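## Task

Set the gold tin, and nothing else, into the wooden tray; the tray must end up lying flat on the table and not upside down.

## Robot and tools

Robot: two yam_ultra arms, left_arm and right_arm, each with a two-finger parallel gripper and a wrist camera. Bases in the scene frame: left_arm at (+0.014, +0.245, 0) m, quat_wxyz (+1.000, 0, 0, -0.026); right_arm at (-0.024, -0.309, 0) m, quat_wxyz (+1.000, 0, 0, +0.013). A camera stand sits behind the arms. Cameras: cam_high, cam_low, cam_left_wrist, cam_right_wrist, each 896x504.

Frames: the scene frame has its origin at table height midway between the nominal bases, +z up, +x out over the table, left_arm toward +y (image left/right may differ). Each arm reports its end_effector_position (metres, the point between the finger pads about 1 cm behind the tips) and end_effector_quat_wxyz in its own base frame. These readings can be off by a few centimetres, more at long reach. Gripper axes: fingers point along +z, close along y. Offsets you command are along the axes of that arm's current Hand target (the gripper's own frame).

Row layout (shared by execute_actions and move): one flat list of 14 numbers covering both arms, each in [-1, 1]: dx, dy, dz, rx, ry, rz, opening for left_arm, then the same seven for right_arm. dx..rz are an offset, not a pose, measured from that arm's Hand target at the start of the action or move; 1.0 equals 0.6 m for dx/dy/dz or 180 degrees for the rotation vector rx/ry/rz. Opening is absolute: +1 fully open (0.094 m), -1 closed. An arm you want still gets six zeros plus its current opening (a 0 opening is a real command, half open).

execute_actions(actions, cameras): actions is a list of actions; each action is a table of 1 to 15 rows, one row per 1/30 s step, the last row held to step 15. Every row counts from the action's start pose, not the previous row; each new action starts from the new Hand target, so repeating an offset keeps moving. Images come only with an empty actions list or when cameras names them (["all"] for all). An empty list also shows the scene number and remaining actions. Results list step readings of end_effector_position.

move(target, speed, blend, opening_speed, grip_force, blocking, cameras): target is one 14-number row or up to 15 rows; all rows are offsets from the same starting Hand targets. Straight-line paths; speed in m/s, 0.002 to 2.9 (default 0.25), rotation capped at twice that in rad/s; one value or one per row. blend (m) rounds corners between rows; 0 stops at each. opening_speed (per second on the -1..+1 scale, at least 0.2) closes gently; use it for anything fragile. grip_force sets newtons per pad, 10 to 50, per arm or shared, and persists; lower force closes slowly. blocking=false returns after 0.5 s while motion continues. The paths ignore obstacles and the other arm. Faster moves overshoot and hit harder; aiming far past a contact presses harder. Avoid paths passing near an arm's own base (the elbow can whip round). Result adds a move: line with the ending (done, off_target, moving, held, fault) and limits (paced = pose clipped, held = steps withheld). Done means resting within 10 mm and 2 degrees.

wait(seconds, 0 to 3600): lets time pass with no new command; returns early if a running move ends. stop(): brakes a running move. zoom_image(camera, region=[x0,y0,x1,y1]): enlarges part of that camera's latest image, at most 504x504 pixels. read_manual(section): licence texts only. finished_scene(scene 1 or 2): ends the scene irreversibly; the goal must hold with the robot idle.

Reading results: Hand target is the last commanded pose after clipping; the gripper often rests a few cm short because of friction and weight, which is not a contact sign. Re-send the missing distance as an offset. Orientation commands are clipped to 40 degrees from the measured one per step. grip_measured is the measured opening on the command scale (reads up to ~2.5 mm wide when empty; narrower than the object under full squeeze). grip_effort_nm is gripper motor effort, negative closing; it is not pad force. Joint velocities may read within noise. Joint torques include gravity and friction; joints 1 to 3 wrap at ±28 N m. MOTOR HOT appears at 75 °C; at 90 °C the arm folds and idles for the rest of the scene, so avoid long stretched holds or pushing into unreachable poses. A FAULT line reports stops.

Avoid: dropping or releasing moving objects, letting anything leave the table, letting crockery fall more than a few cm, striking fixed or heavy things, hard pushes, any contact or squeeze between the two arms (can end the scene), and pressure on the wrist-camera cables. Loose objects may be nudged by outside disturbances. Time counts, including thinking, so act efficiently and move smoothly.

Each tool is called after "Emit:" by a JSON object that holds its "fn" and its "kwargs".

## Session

Emit:
{"fn": "execute_actions", "kwargs": {"actions": []}}

Emit:
{"fn": "zoom_image", "kwargs": {"camera": "cam_high", "region": [270, 100, 650, 314]}}

Scene clock: 0.00 s.
left_arm: end_effector_position=(+0.3237, +0.0325, +0.0686) grip_measured=+1.000 grip_effort_nm=n/a end_effector_quat_wxyz=(+0.420, -0.350, +0.837, +0.024) | right_arm: end_effector_position=(+0.3214, -0.0666, +0.0930) grip_measured=-0.986 grip_effort_nm=n/a end_effector_quat_wxyz=(+0.561, +0.284, +0.756, +0.183)
Joint positions: left_arm=[-0.143 1.261 0.458 0.007 -0.442 -0.753 0.094] | right_arm=[-0.382 1.265 0.11 0.829 -0.321 0.568 0.001]
Joint velocities: within noise
Joint torques (N m): no reading
Heat: left arm: 28 °C; right arm: 28 °C.
Hand target: left_arm +0.3216, +0.0344, +0.0688; +0.417, -0.351, +0.838, +0.031 | right_arm +0.3216, -0.0666, +0.0931; +0.560, +0.283, +0.757, +0.182
Tool commands: left_gripper/opening=+1.0 right_gripper/opening=-1.0

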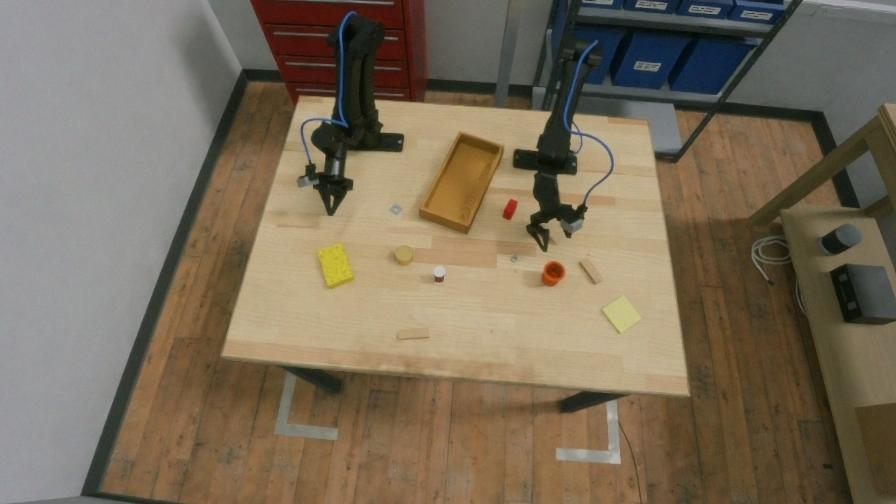

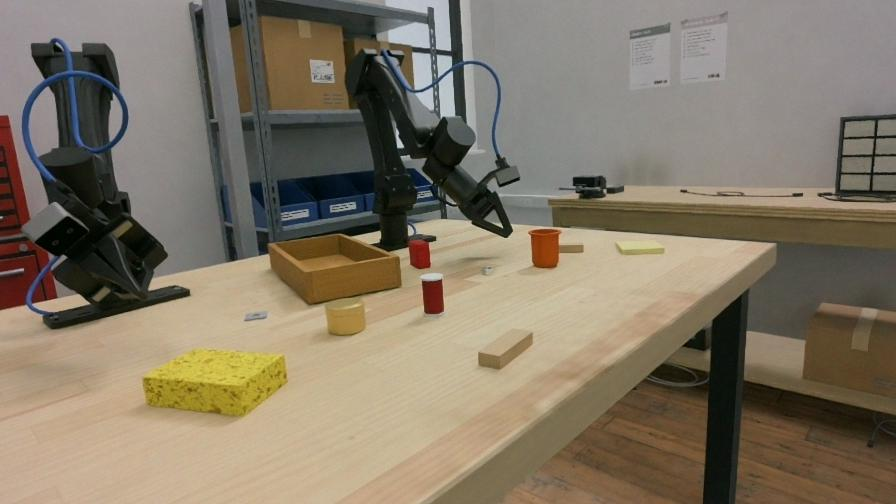

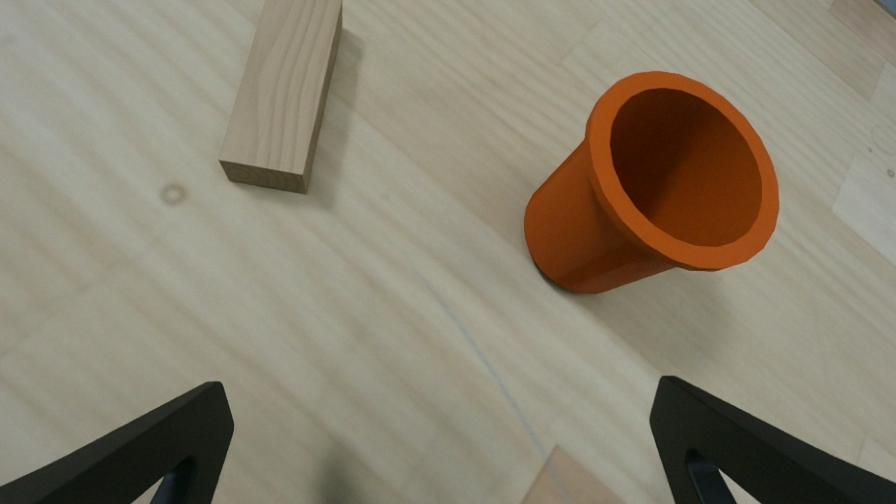

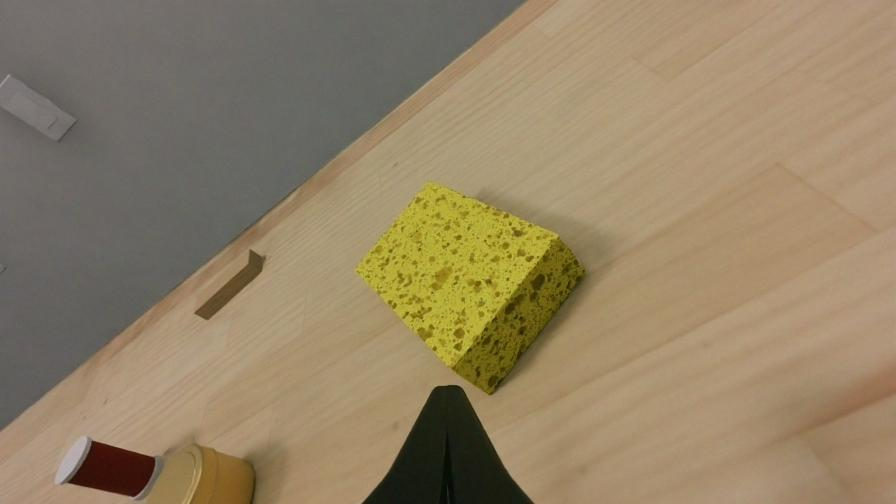

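Scaled by 1.326 from the camera's image (finer frame: 1280x720).

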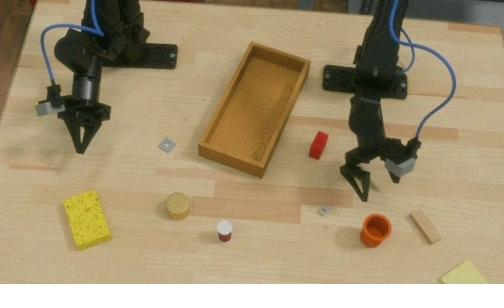

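Emit:
{"fn": "move", "kwargs": {"target": [0,0,0,0,0,0,1,0.052,0.397,0.060,0.063,0.413,-0.285,1], "cameras": ["cam_right_wrist","cam_low"], "speed": 0.35}}

Scene clock: 11.50 s.
left_arm: end_effector_position=(+0.3237, +0.0325, +0.0686) grip_measured=+1.000 grip_effort_nm=-0.03 end_effector_quat_wxyz=(+0.420, -0.350, +0.837, +0.024) | right_arm: end_effector_position=(+0.3998, +0.1350, +0.2093) grip_measured=+0.998 grip_effort_nm=0.10 end_effector_quat_wxyz=(+0.099, -0.155, +0.983, +0.019)
Joint positions: left_arm=[-0.143 1.261 0.458 0.007 -0.442 -0.753 0.094] | right_arm=[0.321 2.046 2.22 -1.542 -0.006 0.008 0.094]
Joint torques (N m): left_arm=[0.03 -3.32 6.41 1.68 -0.22 0] | right_arm=[0.17 -8.29 9.88 0.48 0.01 -0.13]
Heat: left arm: 29 °C; right arm: 29 °C.
Hand target: left_arm +0.3216, +0.0344, +0.0688; +0.417, -0.351, +0.838, +0.031 | right_arm +0.4027, +0.1359, +0.1996; -0.001, -0.162, +0.987, +0.000
Off the commanded pose: left_arm 0.003 m, 1 deg | right_arm 0.010 m, 12 deg.
joint sent to its limit (right arm) — joint 4 (wrist pitch), lower limit. The joint targets are off in orientation, not in position.
move: off_target (right_arm)
Images, in order (width x height): cam_low 896x504, cam_right_wrist 896x504.

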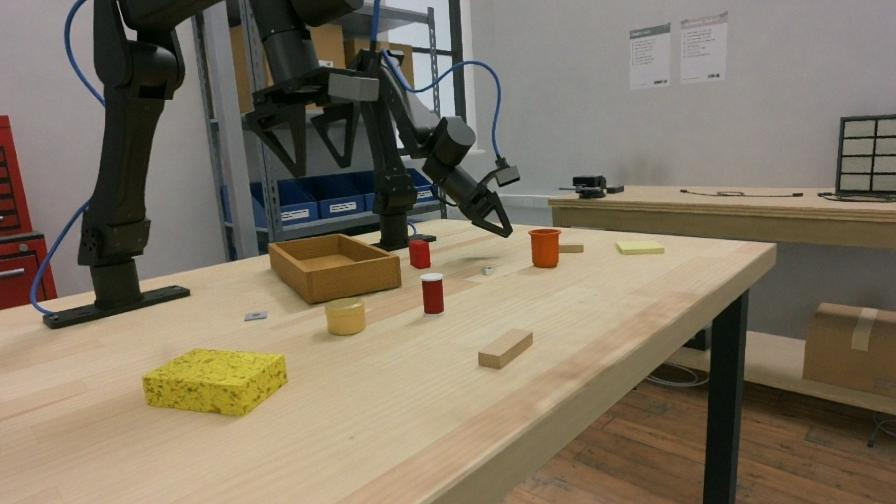

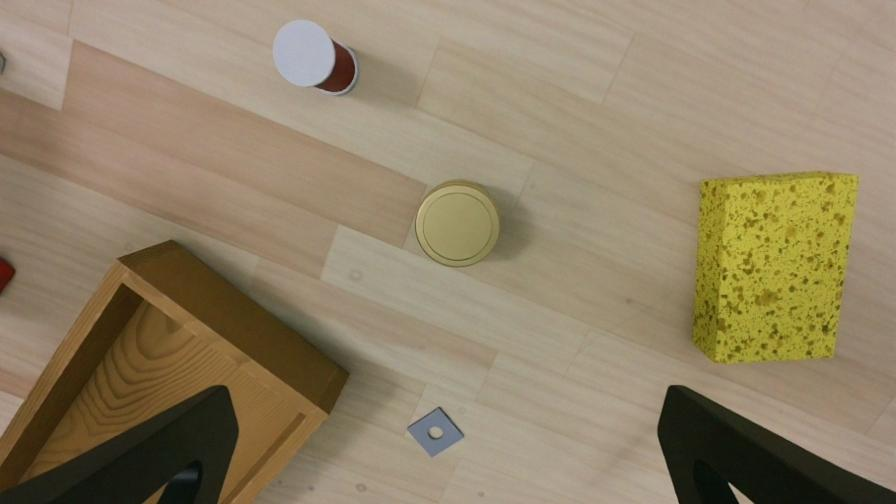

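Emit:
{"fn": "move", "kwargs": {"target": [[0,0,0,0,0,0,1,-0.014,-0.01,0.23,0,0,0,1]], "cameras": ["cam_right_wrist"], "speed": 0.25}}

Scene clock: 19.73 s.
left_arm: end_effector_position=(+0.3237, +0.0325, +0.0686) grip_measured=+1.000 grip_effort_nm=-0.03 end_effector_quat_wxyz=(+0.420, -0.350, +0.837, +0.024) | right_arm: end_effector_position=(+0.4074, +0.1345, +0.0772) grip_measured=+0.998 grip_effort_nm=0.10 end_effector_quat_wxyz=(+0.008, -0.160, +0.987, +0.003)
Joint positions: left_arm=[-0.143 1.261 0.458 0.007 -0.442 -0.753 0.094] | right_arm=[0.315 2.189 1.925 -1.291 -0.003 -0.006 0.094]
Joint torques (N m): left_arm=[-0.02 -3.3 6.35 1.68 -0.3 -0.02] | right_arm=[-0.46 -9.77 8.03 0.49 0 -0.14]
Heat: left arm: 30 °C; right arm: 31 °C.
Hand target: left_arm +0.3216, +0.0344, +0.0688; +0.417, -0.351, +0.838, +0.031 | right_arm +0.4123, +0.1329, +0.0617; -0.001, -0.163, +0.987, +0.000
Off the commanded pose: left_arm 0.003 m, 1 deg | right_arm 0.016 m, 1 deg.
move: off_target (right_arm)

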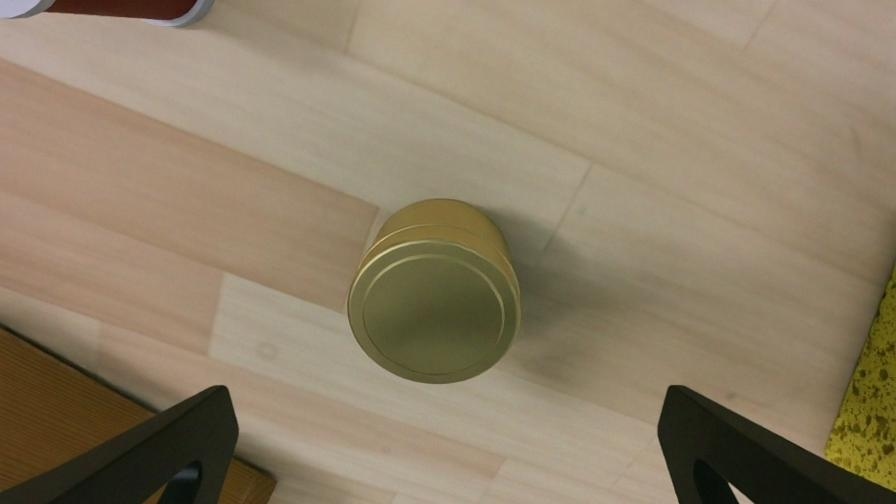

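Emit:
{"fn": "move", "kwargs": {"target": [[0,0,0,0,0,0,1,-0.006,0.007,0.089,0,0,0,1],[0,0,0,0,0,0,1,-0.006,0.007,0.089,0,0,0,-0.25],[0,0,0,0,0,0,1,0.01,0.007,-0.115,0,0,0,-0.25]], "grip_force": 30, "cameras": ["cam_right_wrist","cam_low"], "speed": 0.13}}

Scene clock: 32.40 s.
left_arm: end_effector_position=(+0.3237, +0.0325, +0.0686) grip_measured=+1.000 grip_effort_nm=-0.04 end_effector_quat_wxyz=(+0.420, -0.350, +0.837, +0.024) | right_arm: end_effector_position=(+0.4042, +0.1334, +0.1206) grip_measured=+0.036 grip_effort_nm=-0.69 end_effector_quat_wxyz=(-0.010, -0.160, +0.987, +0.000)
Joint positions: left_arm=[-0.143 1.261 0.458 0.007 -0.442 -0.753 0.094] | right_arm=[0.315 2.234 2.171 -1.528 -0.003 -0.006 0.049]
Joint torques (N m): left_arm=[-0.1 -3.26 6.61 1.67 -0.23 0.01] | right_arm=[0.36 -13.76 10.22 0.04 0.01 -0.05]
Heat: left arm: 31 °C; right arm: 31 °C.
Hand target: left_arm +0.3216, +0.0344, +0.0688; +0.417, -0.351, +0.838, +0.031 | right_arm +0.4053, +0.1350, +0.1307; -0.001, -0.163, +0.987, +0.000
Off the commanded pose: left_arm 0.003 m, 1 deg | right_arm 0.010 m, 1 deg.
grip_force (N): 30, 30
move: done; target 2's new opening was sent with right_arm's hand 0.021 m and 2 deg from that target
Images, in order (width x height): cam_low 896x504, cam_right_wrist 896x504.

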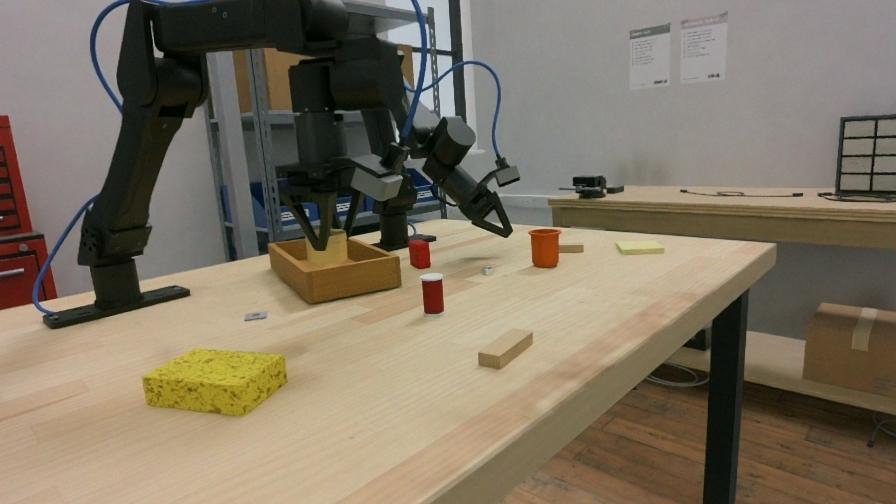

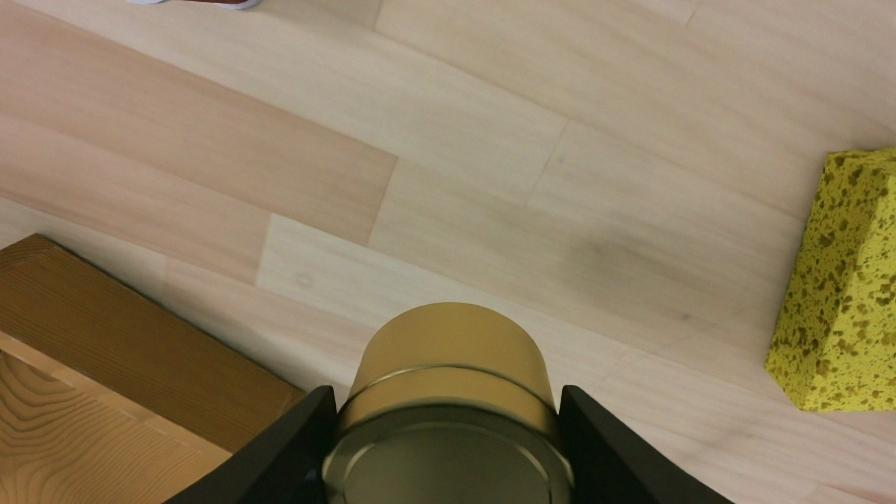

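Emit:
{"fn": "move", "kwargs": {"target": [0,0,0,0,0,0,1,0.248,0.349,0,0,0,-0.204,-0.25], "cameras": ["cam_right_wrist","cam_low","cam_high"], "speed": 0.2}}

Scene clock: 39.37 s.
left_arm: end_effector_position=(+0.3237, +0.0325, +0.0686) grip_measured=+1.000 grip_effort_nm=-0.04 end_effector_quat_wxyz=(+0.420, -0.350, +0.837, +0.024) | right_arm: end_effector_position=(+0.1967, +0.2860, +0.1214) grip_measured=+0.036 grip_effort_nm=-0.69 end_effector_quat_wxyz=(-0.020, -0.471, +0.882, -0.010)
Joint positions: left_arm=[-0.143 1.261 0.458 0.007 -0.442 -0.753 0.094] | right_arm=[0.965 1.905 1.679 -1.391 -0.001 -0.016 0.049]
Joint torques (N m): left_arm=[0.17 -3.29 6.46 1.68 -0.26 0.01] | right_arm=[-0.24 -13.83 6 0.34 -0.02 0.06]
Heat: left arm: 31 °C; right arm: 33 °C.
Hand target: left_arm +0.3216, +0.0344, +0.0688; +0.417, -0.351, +0.838, +0.031 | right_arm +0.1973, +0.2855, +0.1310; -0.001, -0.465, +0.885, +0.000
Off the commanded pose: left_arm 0.003 m, 1 deg | right_arm 0.010 m, 3 deg.
grip_force (N): 30, 30
move: off_target (right_arm)
Images, in order (width x height): cam_high 896x504, cam_low 896x504, cam_right_wrist 896x504.

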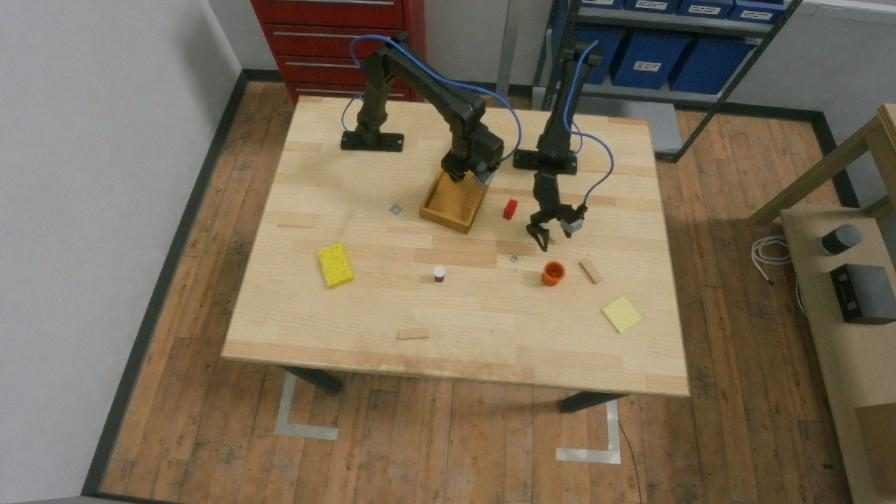

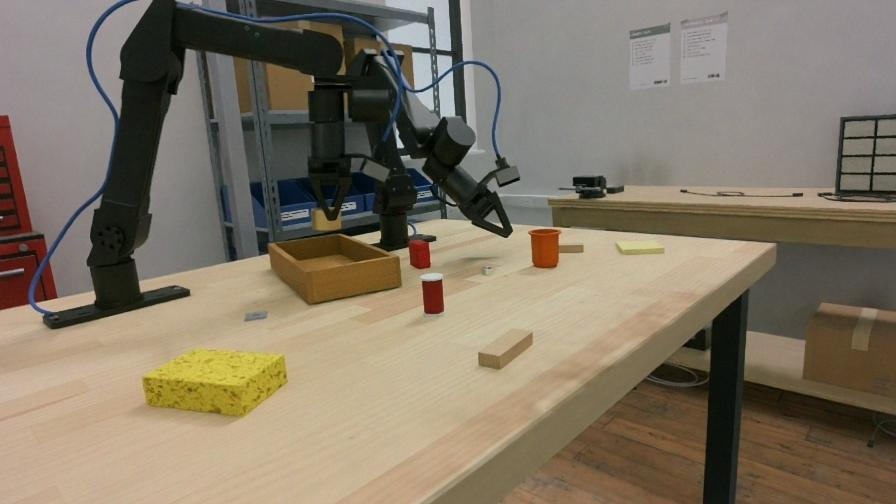

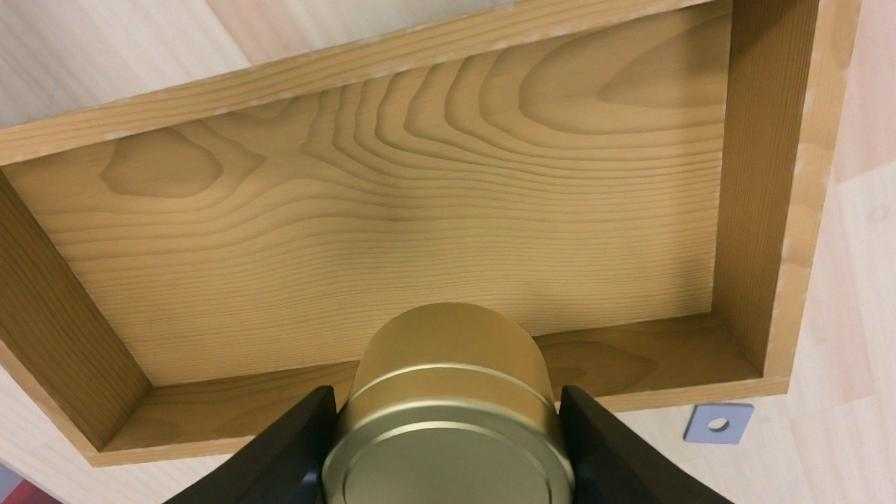

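Emit:
{"fn": "move", "kwargs": {"target": [[0,0,0,0,0,0,1,0,0,0.12,0,0,0,-0.25],[0,0,0,0,0,0,1,0,0,0.182,0,0,0,-0.25]], "cameras": ["cam_right_wrist","cam_low"], "speed": [0.15,0.06], "blend": 0.005}}

Emit:
{"fn": "zoom_image", "kwargs": {"camera": "cam_low", "region": [260, 180, 420, 310]}}

Scene clock: 47.37 s.
left_arm: end_effector_position=(+0.3237, +0.0325, +0.0686) grip_measured=+1.000 grip_effort_nm=-0.03 end_effector_quat_wxyz=(+0.420, -0.350, +0.837, +0.024) | right_arm: end_effector_position=(+0.1957, +0.2845, +0.0379) grip_measured=+0.036 grip_effort_nm=-0.69 end_effector_quat_wxyz=(+0.002, -0.471, +0.882, +0.002)
Joint positions: left_arm=[-0.143 1.261 0.458 0.007 -0.442 -0.753 0.094] | right_arm=[0.965 1.898 1.335 -1.002 -0.001 -0.015 0.049]
Joint torques (N m): left_arm=[0.08 -3.34 6.5 1.67 -0.24 0.01] | right_arm=[-0.14 -7.56 5.35 0.76 -0.02 0.06]
Heat: left arm: 31 °C; right arm: 33 °C.
Hand target: left_arm +0.3216, +0.0344, +0.0688; +0.417, -0.351, +0.838, +0.031 | right_arm +0.1972, +0.2855, +0.0219; -0.001, -0.465, +0.885, +0.000
Off the commanded pose: left_arm 0.003 m, 1 deg | right_arm 0.016 m, 1 deg.
grip_force (N): 30, 30
move: off_target (right_arm)
Images, in order (width x height): cam_low 896x504, cam_right_wrist 896x504.

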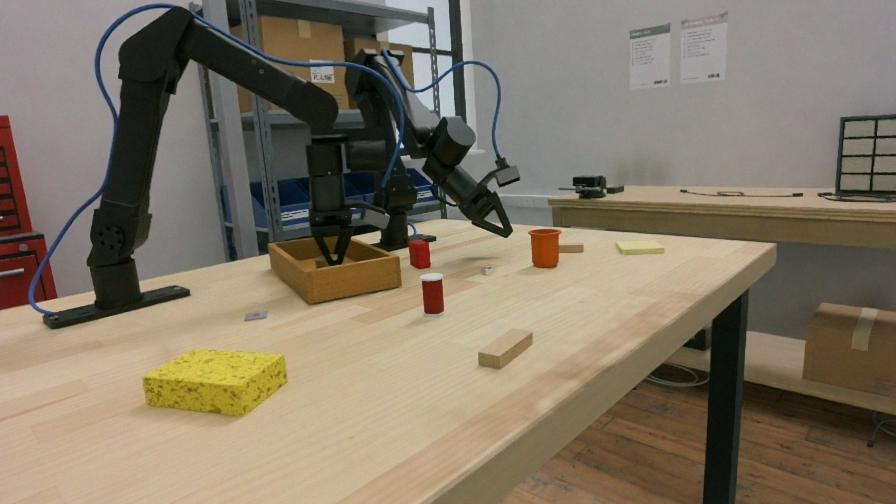

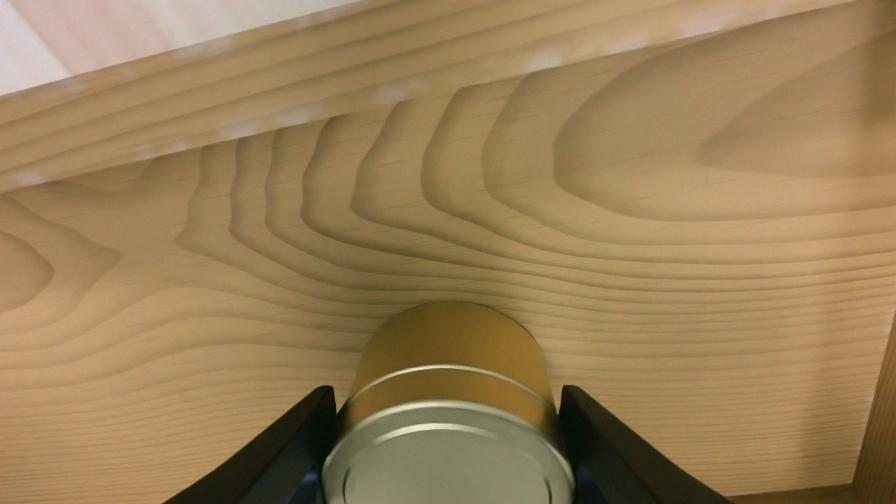

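Scaled by 3.150 from the camera's image (finer frame: 1280x720).

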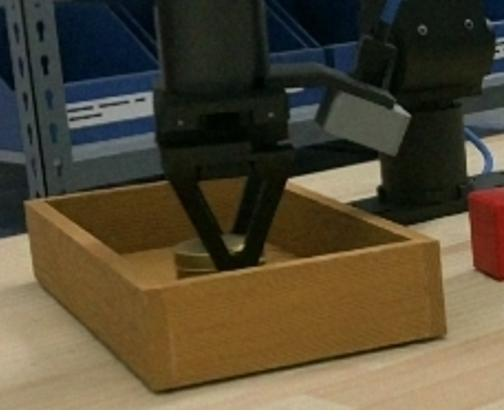

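Emit:
{"fn": "move", "kwargs": {"target": [[0,0,0,0,0,0,1,0,0,0.013,0,0,0,-0.25],[0,0,0,0,0,0,1,0,0,0.013,0,0,0,0.5],[0,0,0,0,0,0,1,0,0,-0.19,0,0,0,0.5]], "opening_speed": 0.8, "cameras": ["cam_right_wrist","cam_low"], "speed": [0.04,0.04,0.15]}}

Scene clock: 53.13 s.
left_arm: end_effector_position=(+0.3237, +0.0325, +0.0686) grip_measured=+1.000 grip_effort_nm=-0.03 end_effector_quat_wxyz=(+0.420, -0.350, +0.837, +0.024) | right_arm: end_effector_position=(+0.1951, +0.2836, +0.1196) grip_measured=+0.498 grip_effort_nm=0.10 end_effector_quat_wxyz=(-0.018, -0.470, +0.882, -0.009)
Joint positions: left_arm=[-0.143 1.261 0.458 0.007 -0.442 -0.753 0.094] | right_arm=[0.965 1.888 1.65 -1.373 -0.001 -0.015 0.07]
Joint torques (N m): left_arm=[0.17 -3.29 6.42 1.68 -0.19 0.05] | right_arm=[-0.16 -12.38 10.33 0.03 -0.02 0.05]
Heat: left arm: 32 °C; right arm: 33 °C.
Hand target: left_arm +0.3216, +0.0344, +0.0688; +0.417, -0.351, +0.838, +0.031 | right_arm +0.1973, +0.2856, +0.1358; -0.001, -0.465, +0.885, +0.000
Off the commanded pose: left_arm 0.003 m, 1 deg | right_arm 0.017 m, 2 deg.
grip_force (N): 30, 30
move: off_target (right_arm); target 2's new opening was sent with right_arm's hand 0.023 m and 1 deg from that target
Images, in order (width x height): cam_low 896x504, cam_right_wrist 896x504.

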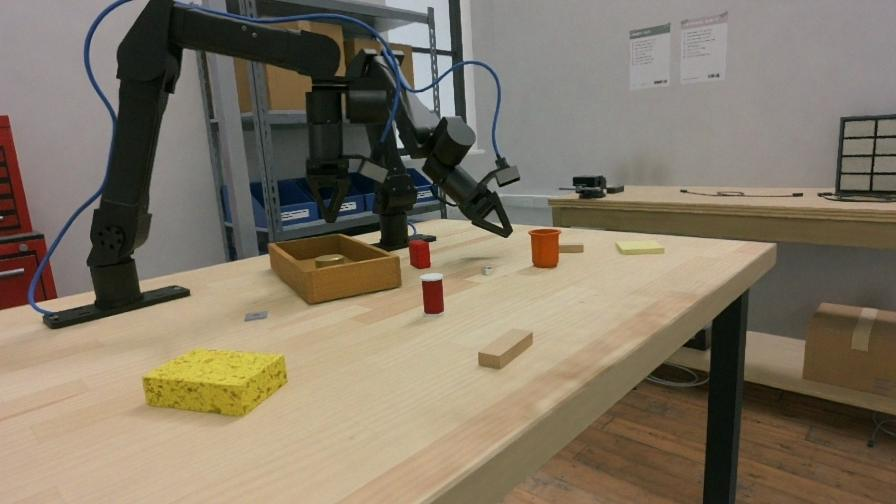

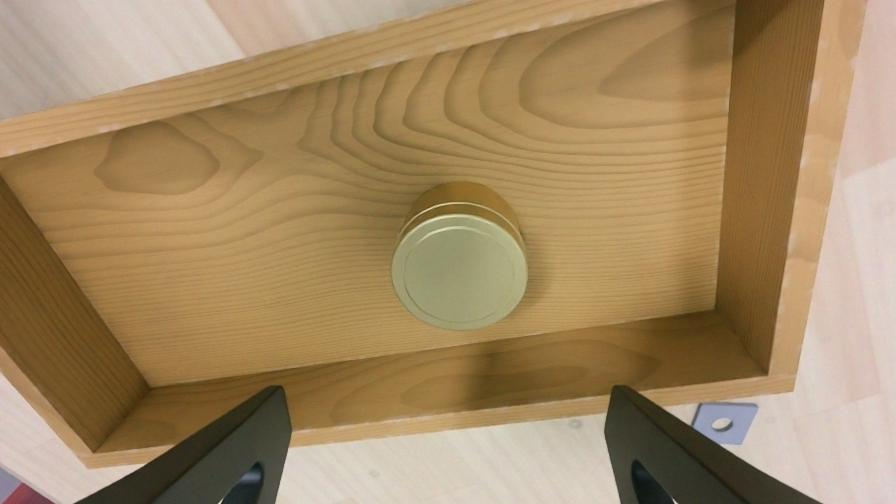

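Emit:
{"fn": "finished_scene", "kwargs": {"scene": 2}}

The scene is finished: the task was done.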